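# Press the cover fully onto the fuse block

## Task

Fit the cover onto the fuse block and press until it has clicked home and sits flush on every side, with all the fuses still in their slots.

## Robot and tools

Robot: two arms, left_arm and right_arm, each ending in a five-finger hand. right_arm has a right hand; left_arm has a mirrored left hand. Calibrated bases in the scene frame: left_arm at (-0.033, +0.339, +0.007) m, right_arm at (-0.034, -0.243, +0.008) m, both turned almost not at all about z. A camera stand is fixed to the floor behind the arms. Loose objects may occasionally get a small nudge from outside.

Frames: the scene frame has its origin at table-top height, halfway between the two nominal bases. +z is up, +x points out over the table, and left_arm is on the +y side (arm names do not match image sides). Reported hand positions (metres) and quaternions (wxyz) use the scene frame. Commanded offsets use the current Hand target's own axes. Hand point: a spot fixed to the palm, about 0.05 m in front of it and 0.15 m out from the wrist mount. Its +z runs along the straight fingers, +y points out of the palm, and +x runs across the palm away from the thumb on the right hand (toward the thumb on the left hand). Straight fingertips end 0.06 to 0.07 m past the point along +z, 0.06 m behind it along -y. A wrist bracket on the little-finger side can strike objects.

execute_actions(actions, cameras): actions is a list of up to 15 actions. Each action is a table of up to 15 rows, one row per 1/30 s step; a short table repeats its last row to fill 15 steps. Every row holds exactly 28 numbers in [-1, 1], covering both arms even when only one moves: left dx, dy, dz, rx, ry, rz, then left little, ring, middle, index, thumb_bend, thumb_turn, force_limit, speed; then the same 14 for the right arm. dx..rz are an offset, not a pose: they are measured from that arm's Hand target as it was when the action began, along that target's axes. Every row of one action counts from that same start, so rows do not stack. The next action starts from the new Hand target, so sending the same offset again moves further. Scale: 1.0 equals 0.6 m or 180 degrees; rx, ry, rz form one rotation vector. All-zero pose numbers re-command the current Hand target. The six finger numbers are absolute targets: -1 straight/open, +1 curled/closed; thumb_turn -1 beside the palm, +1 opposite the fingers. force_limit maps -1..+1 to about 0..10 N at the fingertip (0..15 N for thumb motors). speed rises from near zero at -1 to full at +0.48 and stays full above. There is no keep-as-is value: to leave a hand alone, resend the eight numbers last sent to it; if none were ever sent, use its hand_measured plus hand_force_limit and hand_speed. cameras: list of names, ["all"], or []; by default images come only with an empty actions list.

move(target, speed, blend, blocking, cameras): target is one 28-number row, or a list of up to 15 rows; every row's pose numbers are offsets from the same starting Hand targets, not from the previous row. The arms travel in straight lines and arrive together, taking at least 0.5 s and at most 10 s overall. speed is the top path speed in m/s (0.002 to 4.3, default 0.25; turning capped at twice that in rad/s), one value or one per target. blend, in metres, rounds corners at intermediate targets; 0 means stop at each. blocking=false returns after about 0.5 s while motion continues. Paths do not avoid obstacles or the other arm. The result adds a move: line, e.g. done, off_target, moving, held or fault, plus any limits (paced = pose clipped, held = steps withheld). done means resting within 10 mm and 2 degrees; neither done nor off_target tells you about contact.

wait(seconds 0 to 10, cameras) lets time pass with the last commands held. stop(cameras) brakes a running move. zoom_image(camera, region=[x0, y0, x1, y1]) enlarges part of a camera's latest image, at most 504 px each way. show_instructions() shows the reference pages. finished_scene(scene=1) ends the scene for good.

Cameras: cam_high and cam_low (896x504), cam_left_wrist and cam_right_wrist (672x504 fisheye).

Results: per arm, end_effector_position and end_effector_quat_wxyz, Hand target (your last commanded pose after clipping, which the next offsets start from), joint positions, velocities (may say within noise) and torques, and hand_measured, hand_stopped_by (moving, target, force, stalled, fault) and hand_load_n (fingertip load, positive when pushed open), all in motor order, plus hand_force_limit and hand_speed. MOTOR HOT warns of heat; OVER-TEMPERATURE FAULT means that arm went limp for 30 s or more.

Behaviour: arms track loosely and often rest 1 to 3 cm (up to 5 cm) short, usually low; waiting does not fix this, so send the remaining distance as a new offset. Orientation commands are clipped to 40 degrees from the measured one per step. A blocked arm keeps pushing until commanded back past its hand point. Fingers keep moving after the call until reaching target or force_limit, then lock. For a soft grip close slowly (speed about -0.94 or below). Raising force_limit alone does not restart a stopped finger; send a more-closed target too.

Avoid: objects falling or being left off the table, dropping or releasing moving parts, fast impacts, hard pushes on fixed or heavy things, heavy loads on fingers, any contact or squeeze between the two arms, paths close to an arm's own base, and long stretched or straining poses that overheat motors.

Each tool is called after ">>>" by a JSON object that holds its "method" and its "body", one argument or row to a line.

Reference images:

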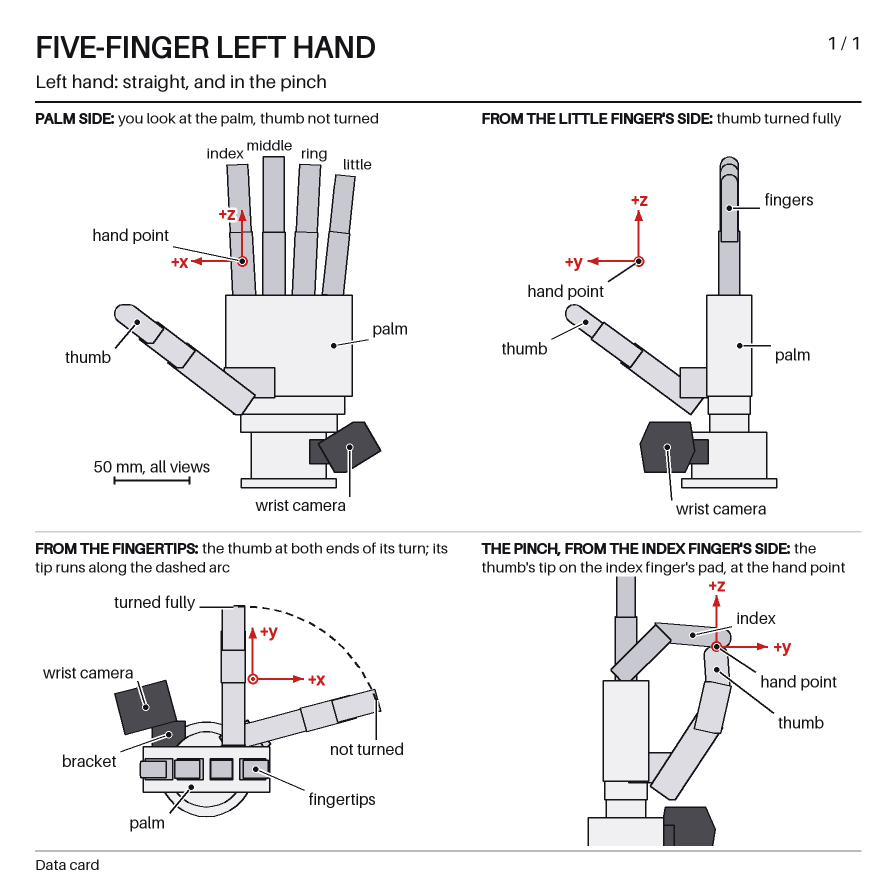

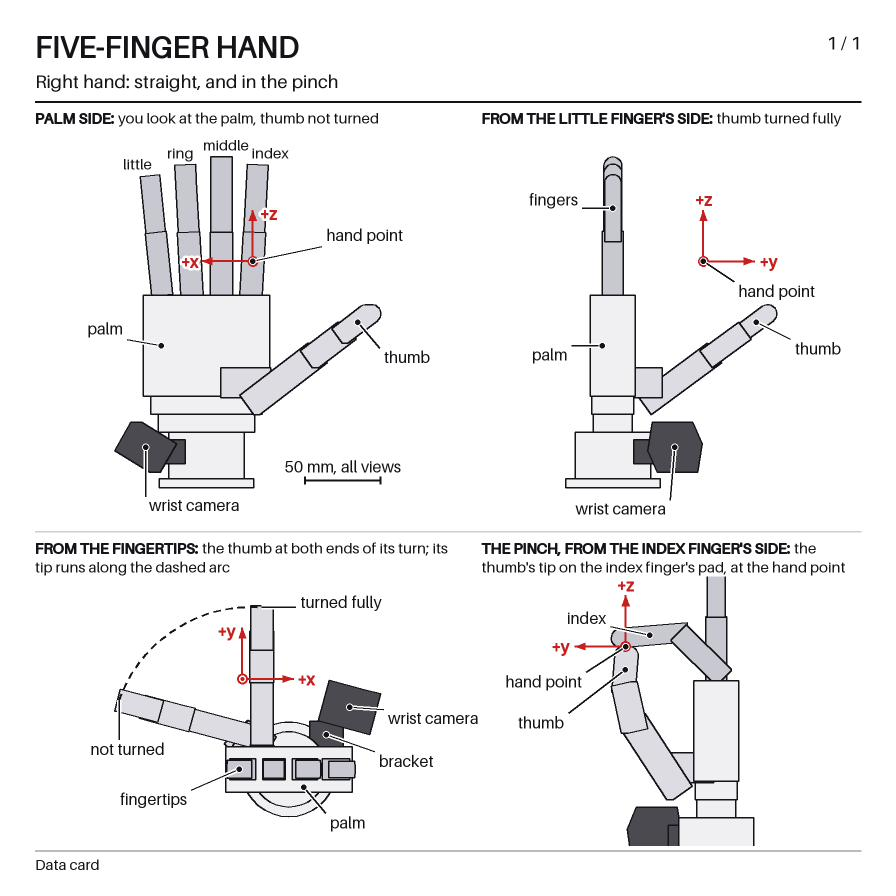

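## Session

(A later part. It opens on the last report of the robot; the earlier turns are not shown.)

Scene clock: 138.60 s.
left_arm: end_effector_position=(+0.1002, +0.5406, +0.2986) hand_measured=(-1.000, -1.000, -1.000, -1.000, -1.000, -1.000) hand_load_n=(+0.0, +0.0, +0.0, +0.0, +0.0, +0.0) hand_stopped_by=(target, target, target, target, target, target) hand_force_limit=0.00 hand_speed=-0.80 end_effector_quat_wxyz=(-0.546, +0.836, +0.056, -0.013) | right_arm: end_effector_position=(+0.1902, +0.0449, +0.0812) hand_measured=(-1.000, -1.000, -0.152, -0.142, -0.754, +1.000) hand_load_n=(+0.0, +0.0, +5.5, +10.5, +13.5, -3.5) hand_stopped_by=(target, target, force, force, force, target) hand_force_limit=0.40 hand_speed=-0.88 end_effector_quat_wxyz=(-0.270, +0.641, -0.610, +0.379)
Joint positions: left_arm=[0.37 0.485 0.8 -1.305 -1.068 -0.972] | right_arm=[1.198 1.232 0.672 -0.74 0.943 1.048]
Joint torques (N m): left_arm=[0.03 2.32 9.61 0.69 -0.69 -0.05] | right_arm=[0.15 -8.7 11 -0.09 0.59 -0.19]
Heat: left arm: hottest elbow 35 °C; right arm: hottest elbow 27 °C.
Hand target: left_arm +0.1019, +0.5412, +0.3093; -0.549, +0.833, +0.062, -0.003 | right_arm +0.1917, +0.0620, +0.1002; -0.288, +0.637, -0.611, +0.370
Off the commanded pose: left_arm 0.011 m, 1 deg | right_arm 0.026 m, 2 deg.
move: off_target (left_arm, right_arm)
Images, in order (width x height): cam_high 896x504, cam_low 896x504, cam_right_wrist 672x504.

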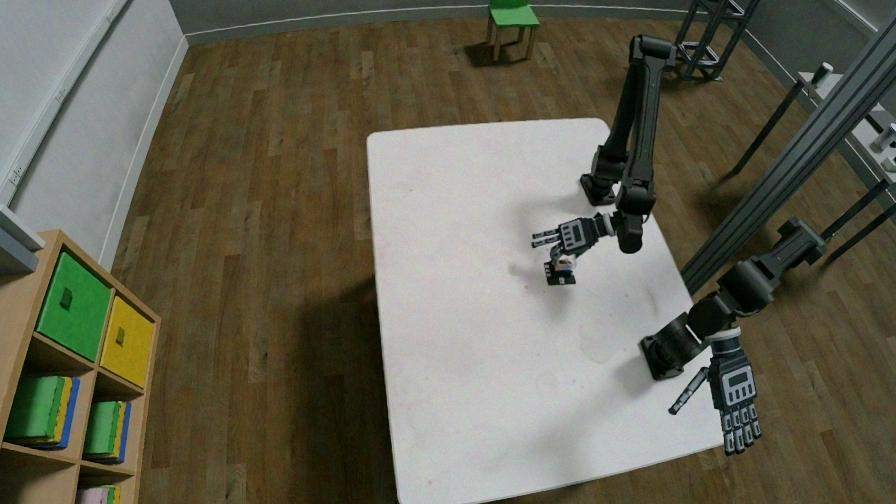

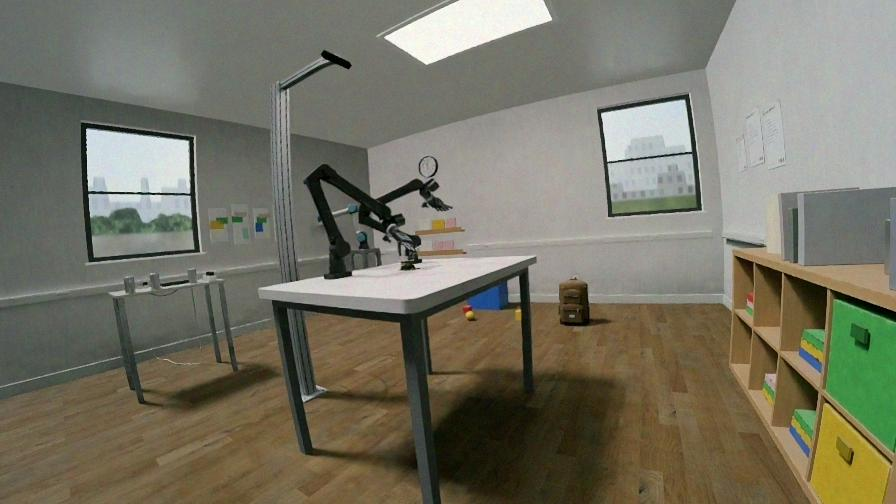

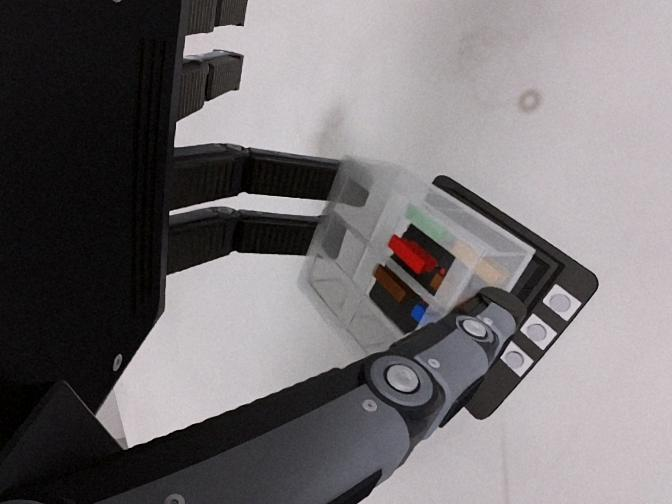

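>>> {"method": "move", "body": {
  "target": [0,0,0,0,0,0,-1,-1,-1,-1,-1,-1,0,-0.8,0.0121,0.0447,0.0235,-0.0003,0.0023,0.0016,-1,-1,-0.03,-0.03,-0.4,1,0.4,-0.88],
  "cameras": ["cam_low","cam_high","cam_right_wrist"],
  "speed": 0.06
}}

>>> {"method": "zoom_image", "body": {
  "camera": "cam_right_wrist",
  "region": [390, 150, 510, 270]
}}

>>> {"method": "zoom_image", "body": {
  "camera": "cam_right_wrist",
  "region": [490, 190, 610, 310]
}}

>>> {"method": "zoom_image", "body": {
  "camera": "cam_low",
  "region": [396, 248, 424, 276]
}}

Scene clock: 142.80 s.
left_arm: end_effector_position=(+0.1002, +0.5406, +0.2986) hand_measured=(-1.000, -1.000, -1.000, -1.000, -1.000, -1.000) hand_load_n=(-0.5, +0.0, +0.0, +0.0, +0.0, -0.5) hand_stopped_by=(target, target, target, target, target, target) hand_force_limit=0.00 hand_speed=-0.80 end_effector_quat_wxyz=(-0.546, +0.836, +0.056, -0.013) | right_arm: end_effector_position=(+0.1908, +0.0463, +0.0749) hand_measured=(-1.000, -1.000, -0.152, -0.142, -0.754, +1.000) hand_load_n=(+0.0, +0.0, +5.5, +10.5, +13.0, -3.0) hand_stopped_by=(target, target, force, force, force, target) hand_force_limit=0.40 hand_speed=-0.88 end_effector_quat_wxyz=(-0.283, +0.634, -0.615, +0.374)
Joint positions: left_arm=[0.37 0.485 0.8 -1.305 -1.068 -0.972] | right_arm=[1.198 1.232 0.646 -0.686 0.943 1.054]
Joint torques (N m): left_arm=[-0.09 2.73 9.58 0.72 -0.66 -0.06] | right_arm=[0.21 -6.12 7.34 1.28 0.68 -0.06]
Heat: left arm: hottest elbow 36 °C; right arm: hottest elbow 27 °C.
Hand target: left_arm +0.1019, +0.5412, +0.3093; -0.549, +0.833, +0.062, -0.003 | right_arm +0.1880, +0.0513, +0.0712; -0.287, +0.634, -0.614, +0.371
Off the commanded pose: left_arm 0.011 m, 1 deg | right_arm 0.007 m, 1 deg.
move: off_target (left_arm)
Images, in order (width x height): cam_high 896x504, cam_low 896x504, cam_right_wrist 672x504.

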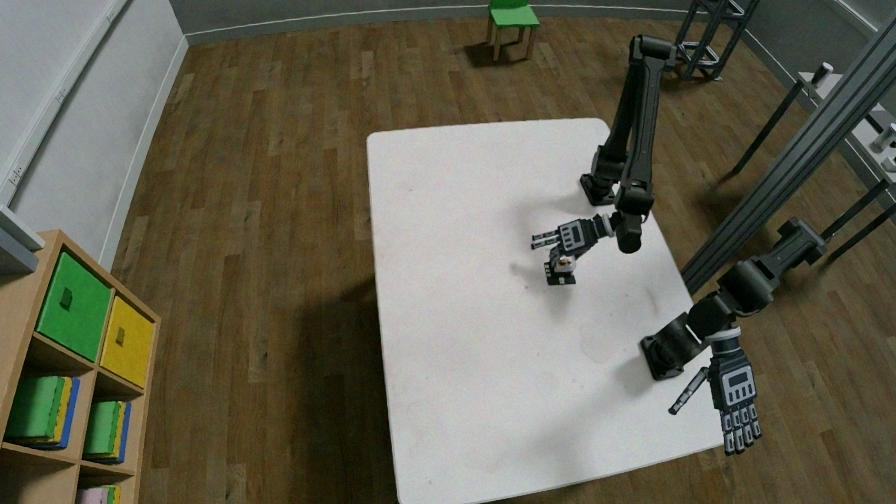

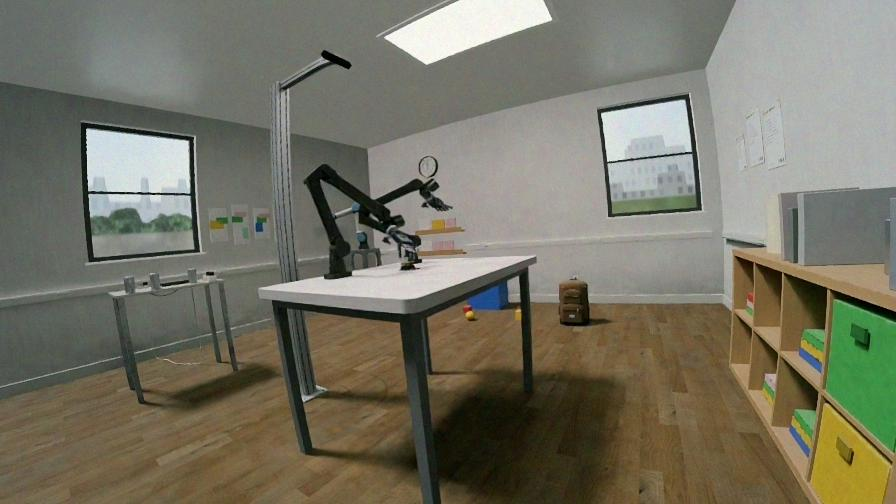

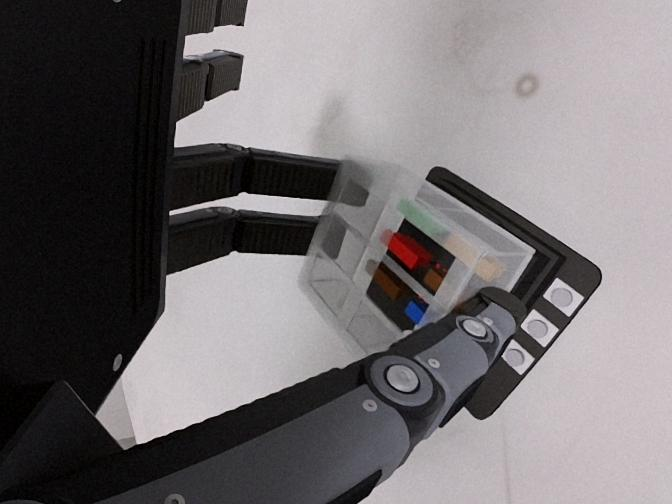

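Scaled by 4.200 from the camera's 672x504 image, which has a finer 960x720 frame.

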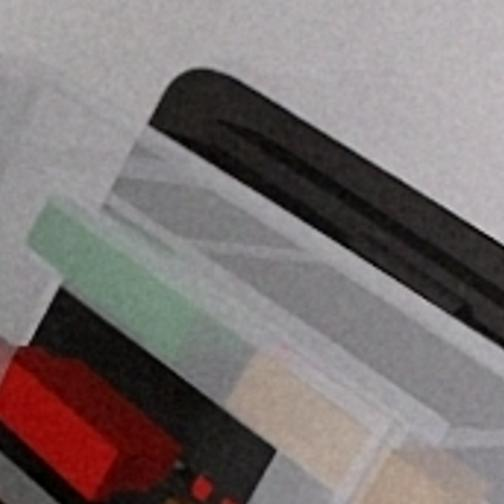

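Scaled by 4.200 from the camera's 672x504 image, which has a finer 960x720 frame.

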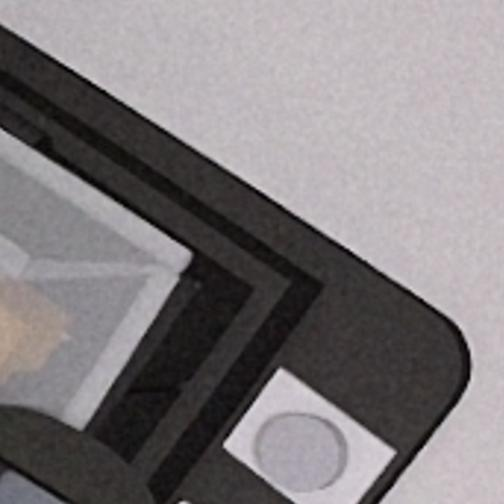

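Scaled by 18.000 from the camera's 896x504 image, which has a finer 1280x720 frame.

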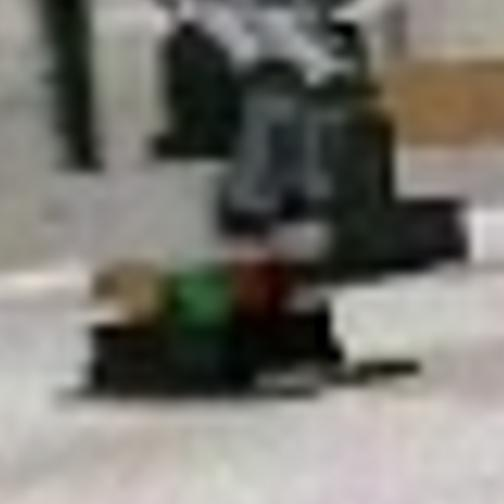

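>>> {"method": "move", "body": {
  "target": [0,0,0,0,0,0,-1,-1,-1,-1,-1,-1,0,-0.8,-0.0005,0.0087,0.0072,-0.0007,0.0046,0.0031,-1,-1,-0.03,-0.03,-0.4,1,0.4,-0.88],
  "cameras": ["cam_low","cam_high","cam_right_wrist"],
  "speed": 0.06
}}

>>> {"method": "zoom_image", "body": {
  "camera": "cam_right_wrist",
  "region": [390, 150, 510, 270]
}}

>>> {"method": "zoom_image", "body": {
  "camera": "cam_right_wrist",
  "region": [490, 190, 610, 310]
}}

>>> {"method": "zoom_image", "body": {
  "camera": "cam_low",
  "region": [396, 248, 424, 276]
}}

Scene clock: 145.03 s.
left_arm: end_effector_position=(+0.1002, +0.5406, +0.2986) hand_measured=(-1.000, -1.000, -1.000, -1.000, -1.000, -1.000) hand_load_n=(+0.0, +0.0, +0.0, +0.0, +0.0, +0.0) hand_stopped_by=(target, target, target, target, target, target) hand_force_limit=0.00 hand_speed=-0.80 end_effector_quat_wxyz=(-0.546, +0.836, +0.056, -0.013) | right_arm: end_effector_position=(+0.1918, +0.0467, +0.0703) hand_measured=(-1.000, -1.000, -0.152, -0.142, -0.754, +1.000) hand_load_n=(+0.0, +0.0, +5.5, +10.5, +13.0, -3.0) hand_stopped_by=(target, target, force, force, force, target) hand_force_limit=0.40 hand_speed=-0.88 end_effector_quat_wxyz=(-0.282, +0.627, -0.622, +0.375)
Joint positions: left_arm=[0.37 0.485 0.8 -1.305 -1.068 -0.972] | right_arm=[1.198 1.249 0.646 -0.686 0.948 1.083]
Joint torques (N m): left_arm=[-0.03 2.61 9.69 0.7 -0.68 -0.05] | right_arm=[-0.09 -5.71 7.15 1.21 0.7 -0.02]
Heat: left arm: hottest elbow 36 °C; right arm: hottest elbow 27 °C.
Hand target: left_arm +0.1019, +0.5412, +0.3093; -0.549, +0.833, +0.062, -0.003 | right_arm +0.1886, +0.0508, +0.0644; -0.284, +0.629, -0.620, +0.374
Off the commanded pose: left_arm 0.011 m, 1 deg | right_arm 0.008 m, 0 deg.
move: off_target (left_arm)
Images, in order (width x height): cam_high 896x504, cam_low 896x504, cam_right_wrist 672x504.

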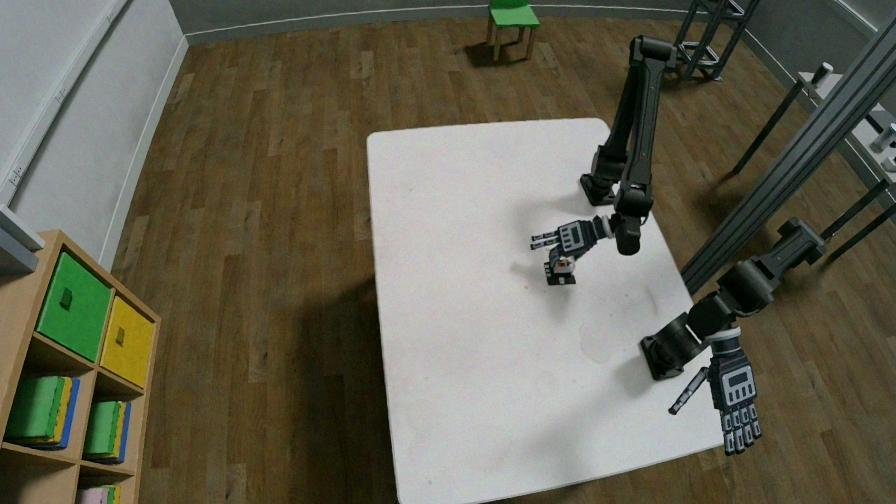

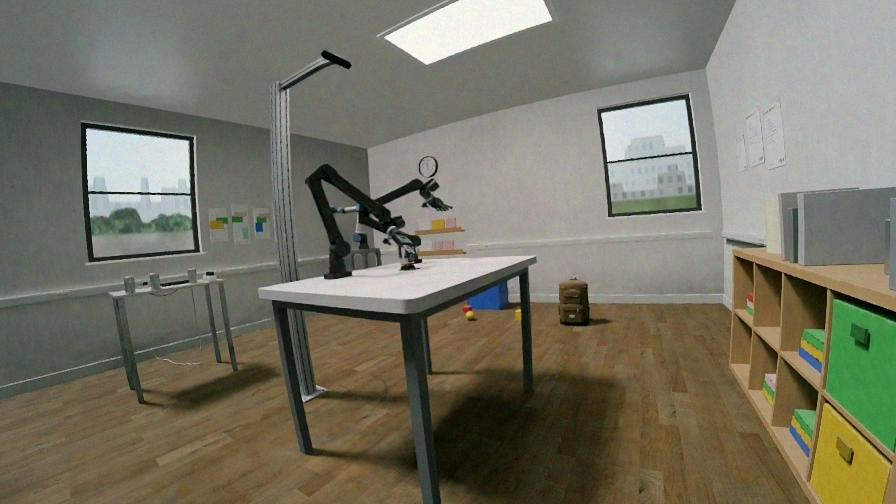

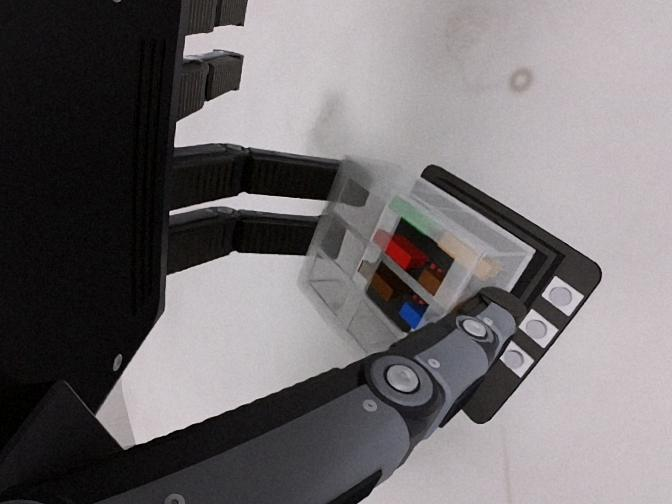

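Scaled by 4.200 from the camera's 672x504 image, which has a finer 960x720 frame.

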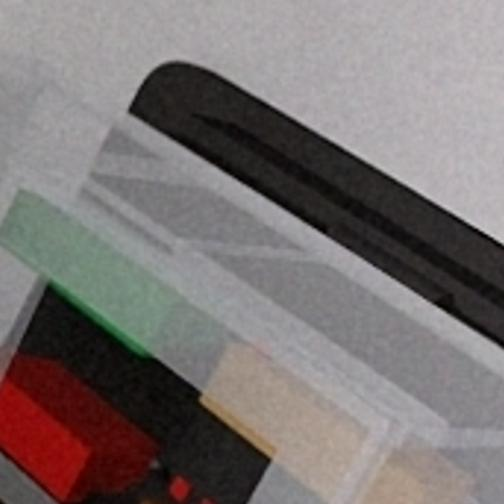

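Scaled by 4.200 from the camera's 672x504 image, which has a finer 960x720 frame.

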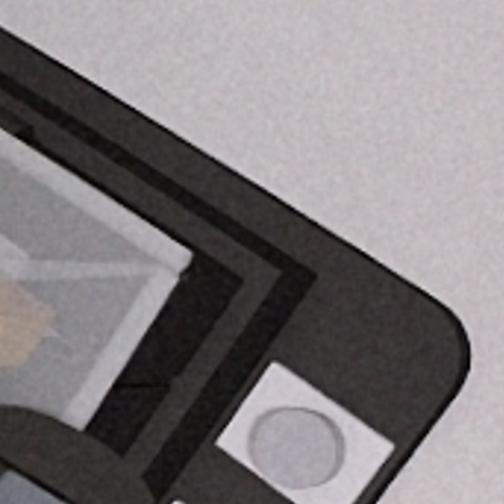

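Scaled by 18.000 from the camera's 896x504 image, which has a finer 1280x720 frame.

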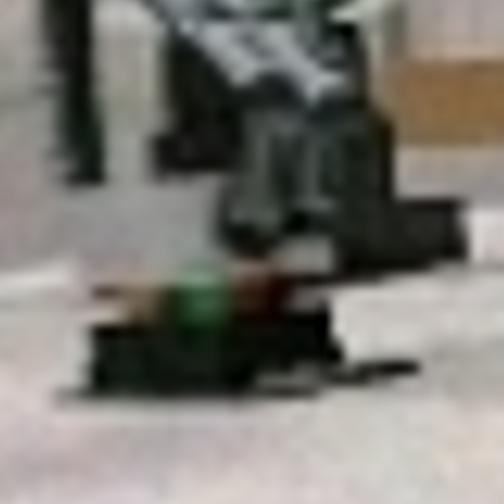

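>>> {"method": "move", "body": {
  "target": [0,0,0,0,0,0,-1,-1,-1,-1,-1,-1,0,-0.8,-0.0008,0.0088,0.0072,0,0,0,-1,-1,-0.03,-0.03,-0.4,1,0.4,-0.88],
  "cameras": ["cam_low","cam_high","cam_right_wrist"],
  "speed": 0.06
}}

>>> {"method": "zoom_image", "body": {
  "camera": "cam_right_wrist",
  "region": [390, 150, 510, 270]
}}

>>> {"method": "zoom_image", "body": {
  "camera": "cam_right_wrist",
  "region": [490, 190, 610, 310]
}}

>>> {"method": "zoom_image", "body": {
  "camera": "cam_low",
  "region": [396, 248, 424, 276]
}}

Scene clock: 146.77 s.
left_arm: end_effector_position=(+0.1002, +0.5406, +0.2986) hand_measured=(-1.000, -1.000, -1.000, -1.000, -1.000, -1.000) hand_load_n=(+0.0, +0.0, +0.0, +0.0, +0.0, +0.0) hand_stopped_by=(target, target, target, target, target, target) hand_force_limit=0.00 hand_speed=-0.80 end_effector_quat_wxyz=(-0.546, +0.836, +0.056, -0.013) | right_arm: end_effector_position=(+0.1919, +0.0469, +0.0635) hand_measured=(-1.000, -1.000, -0.152, -0.142, -0.754, +1.000) hand_load_n=(+0.0, +0.0, +5.5, +10.5, +13.0, -3.0) hand_stopped_by=(target, target, force, force, force, target) hand_force_limit=0.40 hand_speed=-0.88 end_effector_quat_wxyz=(-0.283, +0.627, -0.622, +0.374)
Joint positions: left_arm=[0.37 0.485 0.8 -1.305 -1.068 -0.972] | right_arm=[1.198 1.263 0.635 -0.659 0.948 1.083]
Joint torques (N m): left_arm=[-0.03 2.67 9.57 0.66 -0.68 -0.08] | right_arm=[-0.56 -6.12 7.21 1.16 0.69 -0.08]
Heat: left arm: hottest elbow 36 °C; right arm: hottest elbow 27 °C.
Hand target: left_arm +0.1019, +0.5412, +0.3093; -0.549, +0.833, +0.062, -0.003 | right_arm +0.1892, +0.0504, +0.0576; -0.283, +0.629, -0.620, +0.374
Off the commanded pose: left_arm 0.011 m, 1 deg | right_arm 0.007 m, 0 deg.
move: off_target (left_arm)
Images, in order (width x height): cam_high 896x504, cam_low 896x504, cam_right_wrist 672x504.

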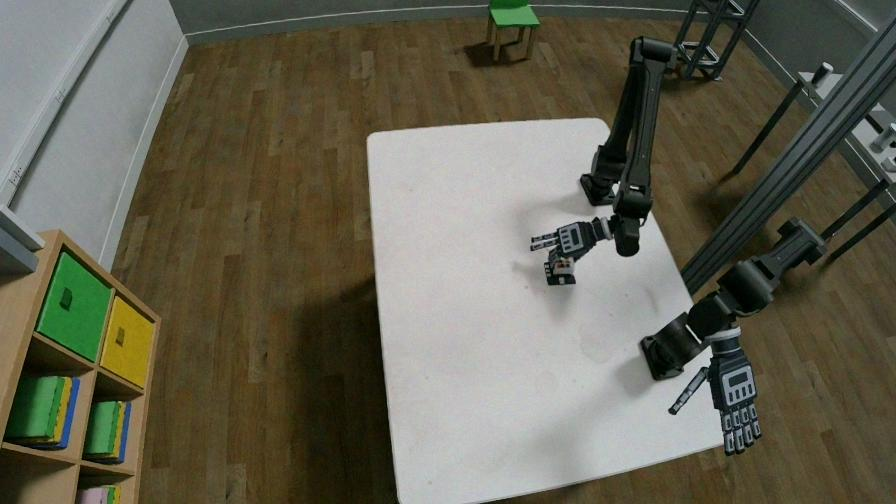

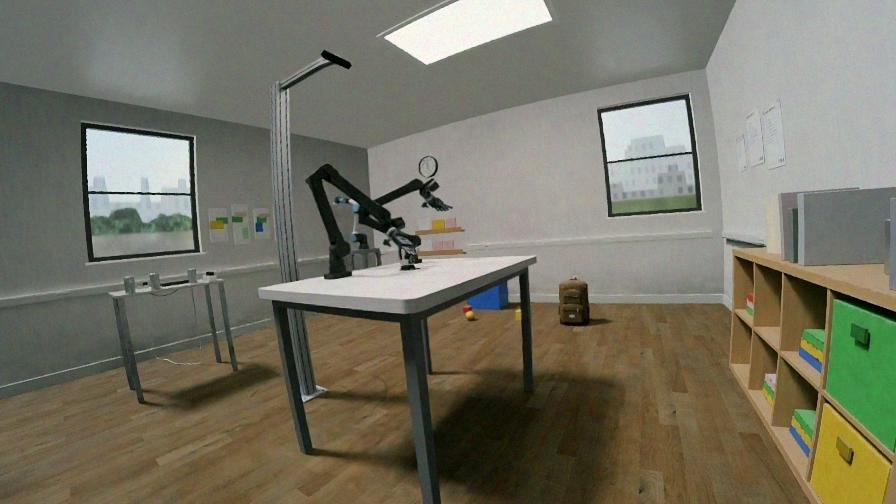

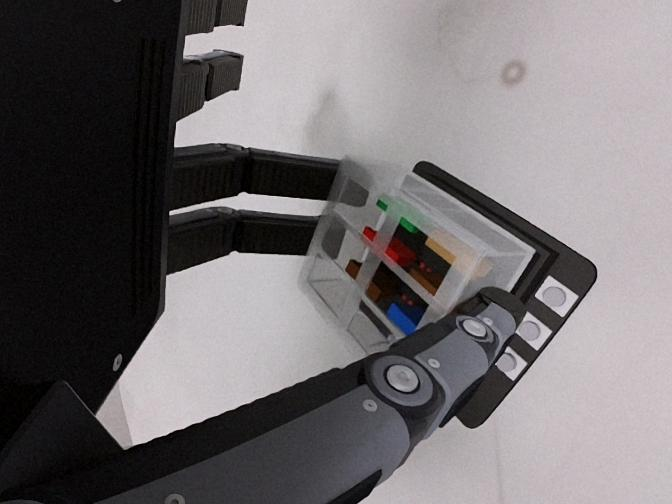

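Scaled by 4.200 from the camera's 672x504 image, which has a finer 960x720 frame.

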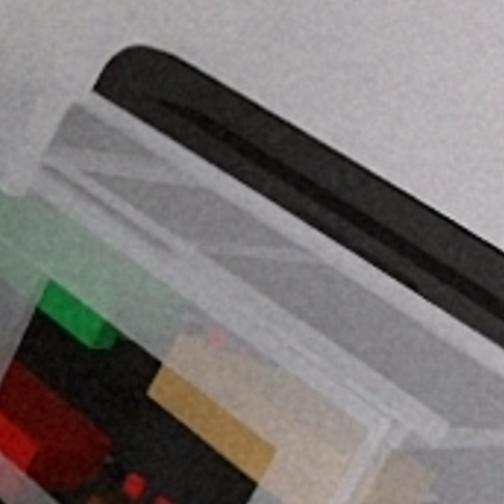

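Scaled by 4.200 from the camera's 672x504 image, which has a finer 960x720 frame.

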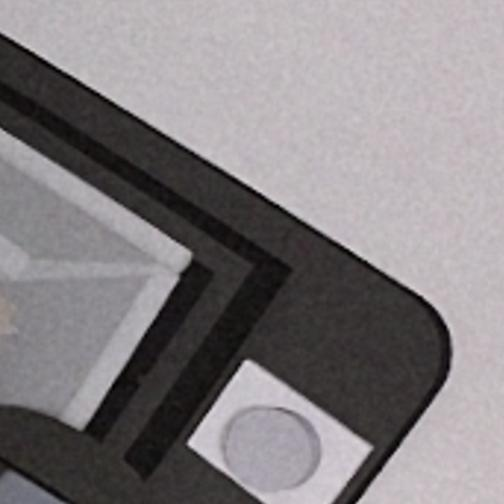

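Scaled by 18.000 from the camera's 896x504 image, which has a finer 1280x720 frame.

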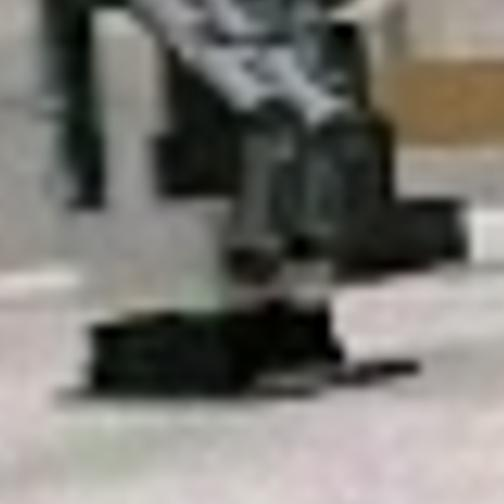

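>>> {"method": "move", "body": {
  "target": [0,0,0,0,0,0,-1,-1,-1,-1,-1,-1,0,-0.8,0,0.0082,0.0056,0,0,0,-1,-1,-0.03,-0.03,-0.4,1,0.4,-0.88],
  "cameras": ["cam_low","cam_high","cam_right_wrist"],
  "speed": 0.04
}}

>>> {"method": "zoom_image", "body": {
  "camera": "cam_right_wrist",
  "region": [390, 150, 510, 270]
}}

>>> {"method": "zoom_image", "body": {
  "camera": "cam_right_wrist",
  "region": [490, 190, 610, 310]
}}

>>> {"method": "zoom_image", "body": {
  "camera": "cam_low",
  "region": [396, 248, 424, 276]
}}

Scene clock: 149.90 s.
left_arm: end_effector_position=(+0.1002, +0.5406, +0.2986) hand_measured=(-1.000, -1.000, -1.000, -1.000, -1.000, -1.000) hand_load_n=(+0.0, +0.0, +0.0, +0.0, +0.5, -0.5) hand_stopped_by=(target, target, target, target, target, target) hand_force_limit=0.00 hand_speed=-0.80 end_effector_quat_wxyz=(-0.546, +0.836, +0.056, -0.013) | right_arm: end_effector_position=(+0.1922, +0.0467, +0.0582) hand_measured=(-1.000, -1.000, -0.152, -0.142, -0.754, +1.000) hand_load_n=(+0.0, +0.0, +5.5, +10.5, +13.0, -3.0) hand_stopped_by=(target, target, force, force, force, target) hand_force_limit=0.40 hand_speed=-0.88 end_effector_quat_wxyz=(-0.284, +0.626, -0.622, +0.375)
Joint positions: left_arm=[0.37 0.485 0.8 -1.305 -1.068 -0.972] | right_arm=[1.198 1.273 0.626 -0.637 0.951 1.084]
Joint torques (N m): left_arm=[-0.03 2.43 9.62 0.68 -0.65 -0.06] | right_arm=[-0.03 -5.71 7.02 1.18 0.58 -0.08]
Heat: left arm: hottest elbow 36 °C; right arm: hottest elbow 27 °C.
Hand target: left_arm +0.1019, +0.5412, +0.3093; -0.549, +0.833, +0.062, -0.003 | right_arm +0.1892, +0.0497, +0.0517; -0.283, +0.629, -0.620, +0.374
Off the commanded pose: left_arm 0.011 m, 1 deg | right_arm 0.008 m, 0 deg.
move: off_target (left_arm)
Images, in order (width x height): cam_high 896x504, cam_low 896x504, cam_right_wrist 672x504.

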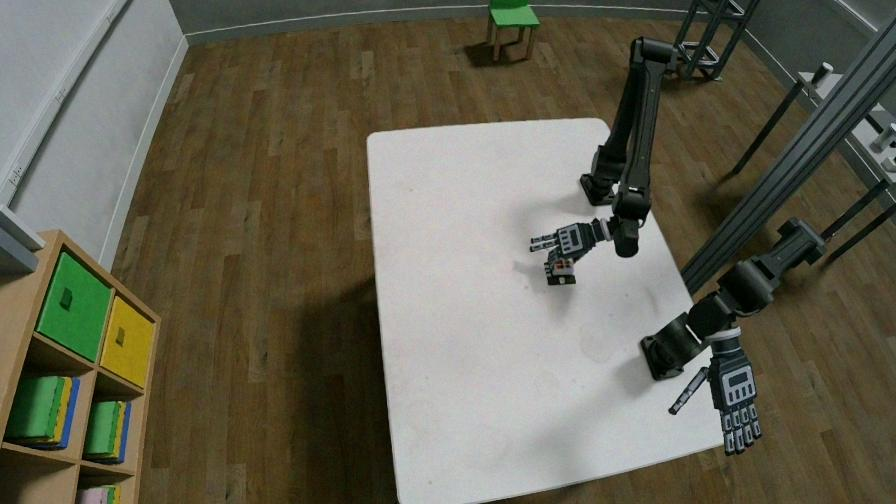

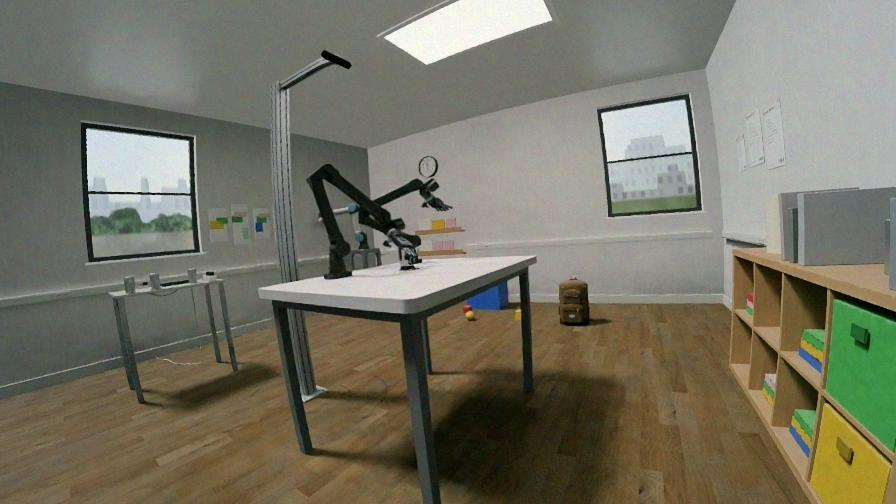

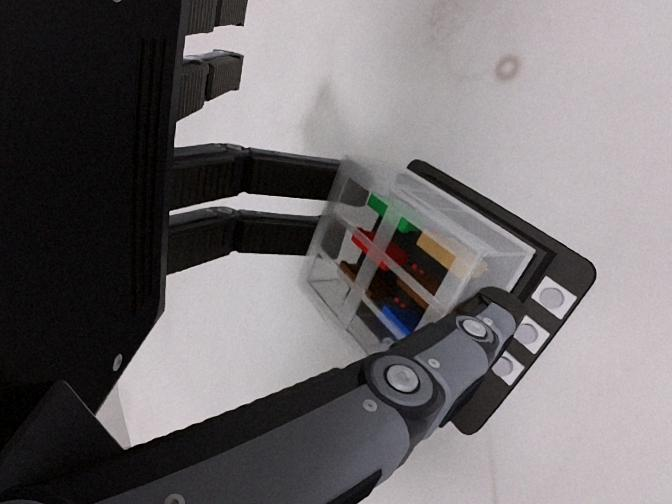

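Scaled by 4.200 from the camera's 672x504 image, which has a finer 960x720 frame.

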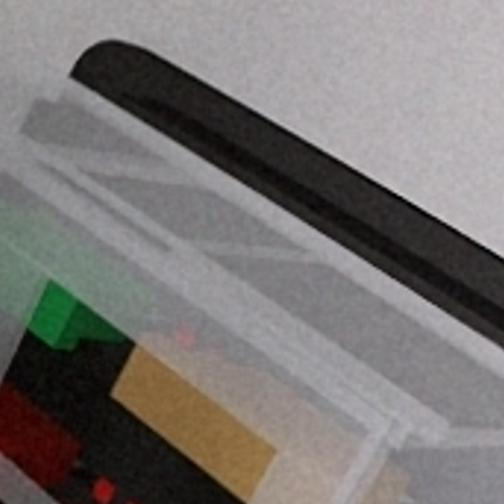

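Scaled by 4.200 from the camera's 672x504 image, which has a finer 960x720 frame.

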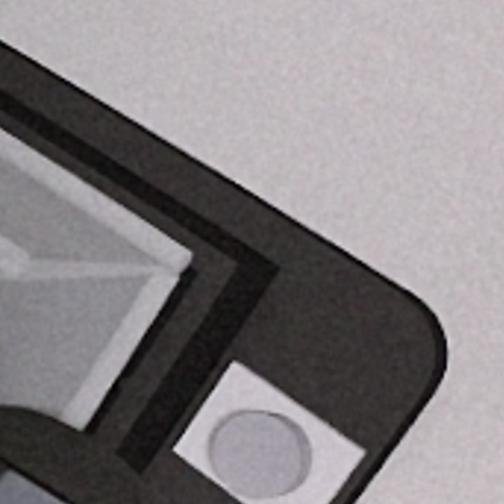

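Scaled by 18.000 from the camera's 896x504 image, which has a finer 1280x720 frame.

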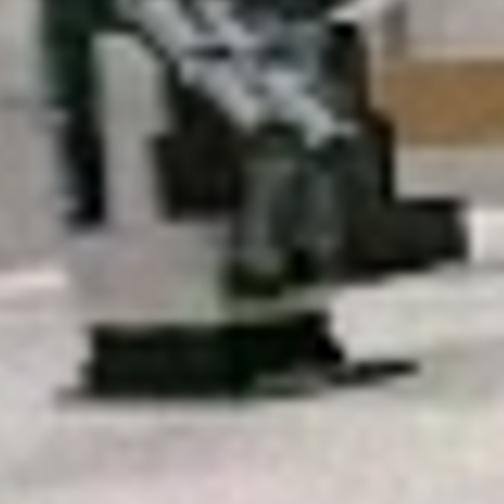

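>>> {"method": "move", "body": {
  "target": [0,0,0,0,0,0,-1,-1,-1,-1,-1,-1,0,-0.8,0,0.0082,0.0056,0,0,0,-1,-1,-0.03,-0.03,-0.4,1,0.4,-0.88],
  "cameras": ["cam_low","cam_high","cam_right_wrist"],
  "speed": 0.04
}}

>>> {"method": "zoom_image", "body": {
  "camera": "cam_right_wrist",
  "region": [390, 150, 510, 270]
}}

>>> {"method": "zoom_image", "body": {
  "camera": "cam_right_wrist",
  "region": [490, 190, 610, 310]
}}

>>> {"method": "zoom_image", "body": {
  "camera": "cam_low",
  "region": [396, 248, 424, 276]
}}

Scene clock: 151.17 s.
left_arm: end_effector_position=(+0.1002, +0.5406, +0.2986) hand_measured=(-1.000, -1.000, -1.000, -1.000, -1.000, -1.000) hand_load_n=(+0.0, +0.0, +0.0, +0.0, +0.0, +0.0) hand_stopped_by=(target, target, target, target, target, target) hand_force_limit=0.00 hand_speed=-0.80 end_effector_quat_wxyz=(-0.546, +0.836, +0.056, -0.013) | right_arm: end_effector_position=(+0.1923, +0.0470, +0.0531) hand_measured=(-1.000, -1.000, -0.152, -0.142, -0.754, +1.000) hand_load_n=(+0.0, +0.0, +5.5, +10.5, +13.0, -3.0) hand_stopped_by=(target, target, force, force, force, target) hand_force_limit=0.40 hand_speed=-0.88 end_effector_quat_wxyz=(-0.285, +0.625, -0.623, +0.374)
Joint positions: left_arm=[0.37 0.485 0.8 -1.305 -1.068 -0.972] | right_arm=[1.198 1.284 0.617 -0.615 0.951 1.084]
Joint torques (N m): left_arm=[-0.44 2.84 9.66 0.77 -0.69 -0.05] | right_arm=[-0.03 -5.77 6.75 1.07 0.55 -0.11]
Heat: left arm: hottest elbow 36 °C; right arm: hottest elbow 27 °C.
Hand target: left_arm +0.1019, +0.5412, +0.3093; -0.549, +0.833, +0.062, -0.003 | right_arm +0.1891, +0.0490, +0.0458; -0.283, +0.629, -0.620, +0.374
Off the commanded pose: left_arm 0.011 m, 1 deg | right_arm 0.008 m, 1 deg.
move: off_target (left_arm)
Images, in order (width x height): cam_high 896x504, cam_low 896x504, cam_right_wrist 672x504.

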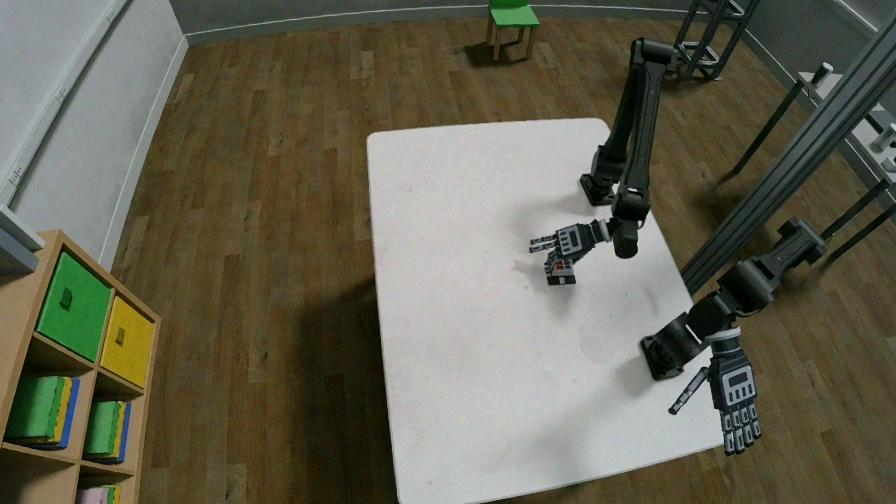

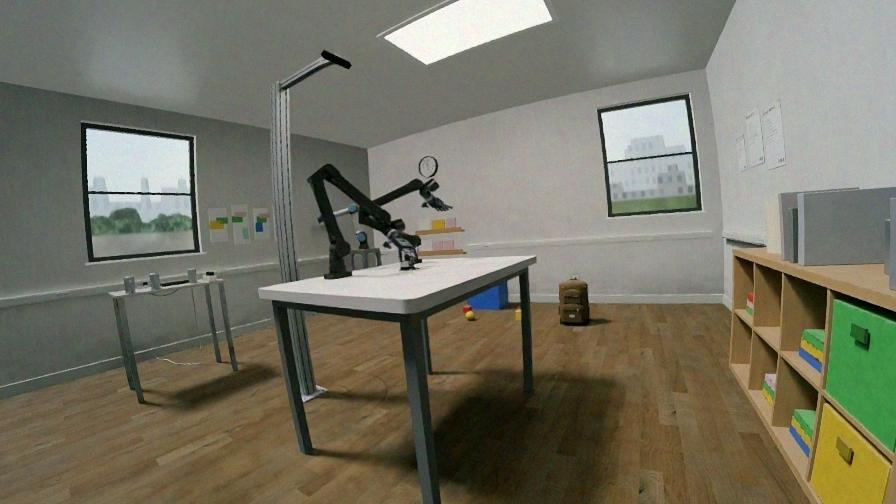

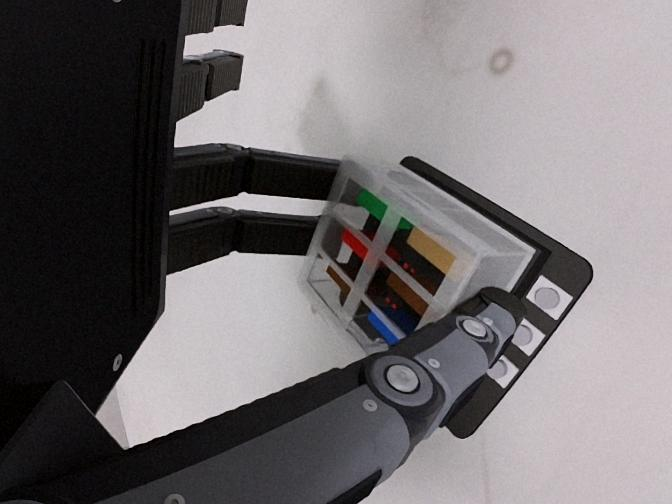

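Scaled by 4.200 from the camera's 672x504 image, which has a finer 960x720 frame.

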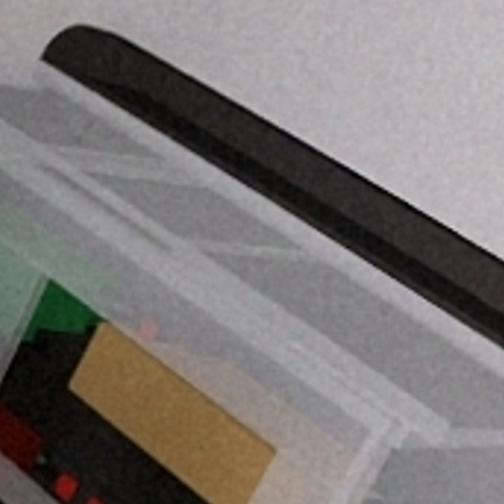

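Scaled by 4.200 from the camera's 672x504 image, which has a finer 960x720 frame.

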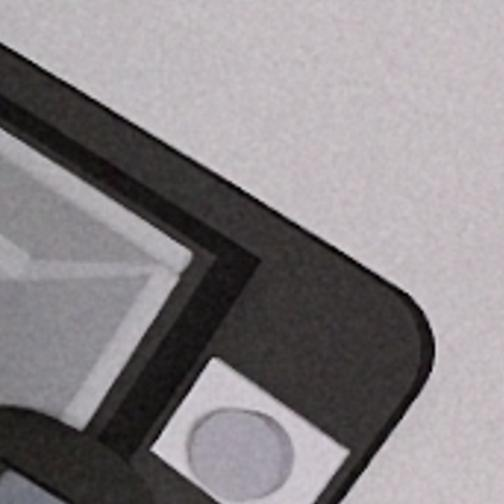

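Scaled by 18.000 from the camera's 896x504 image, which has a finer 1280x720 frame.

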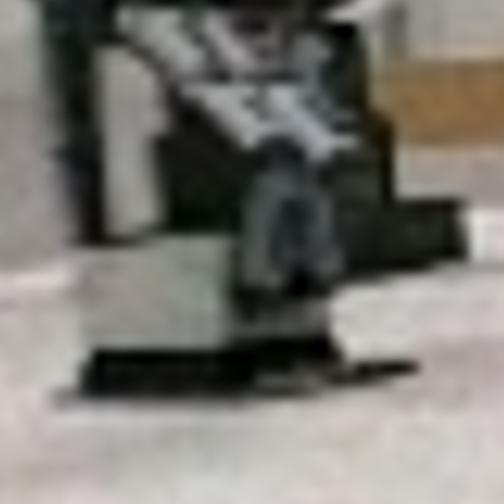

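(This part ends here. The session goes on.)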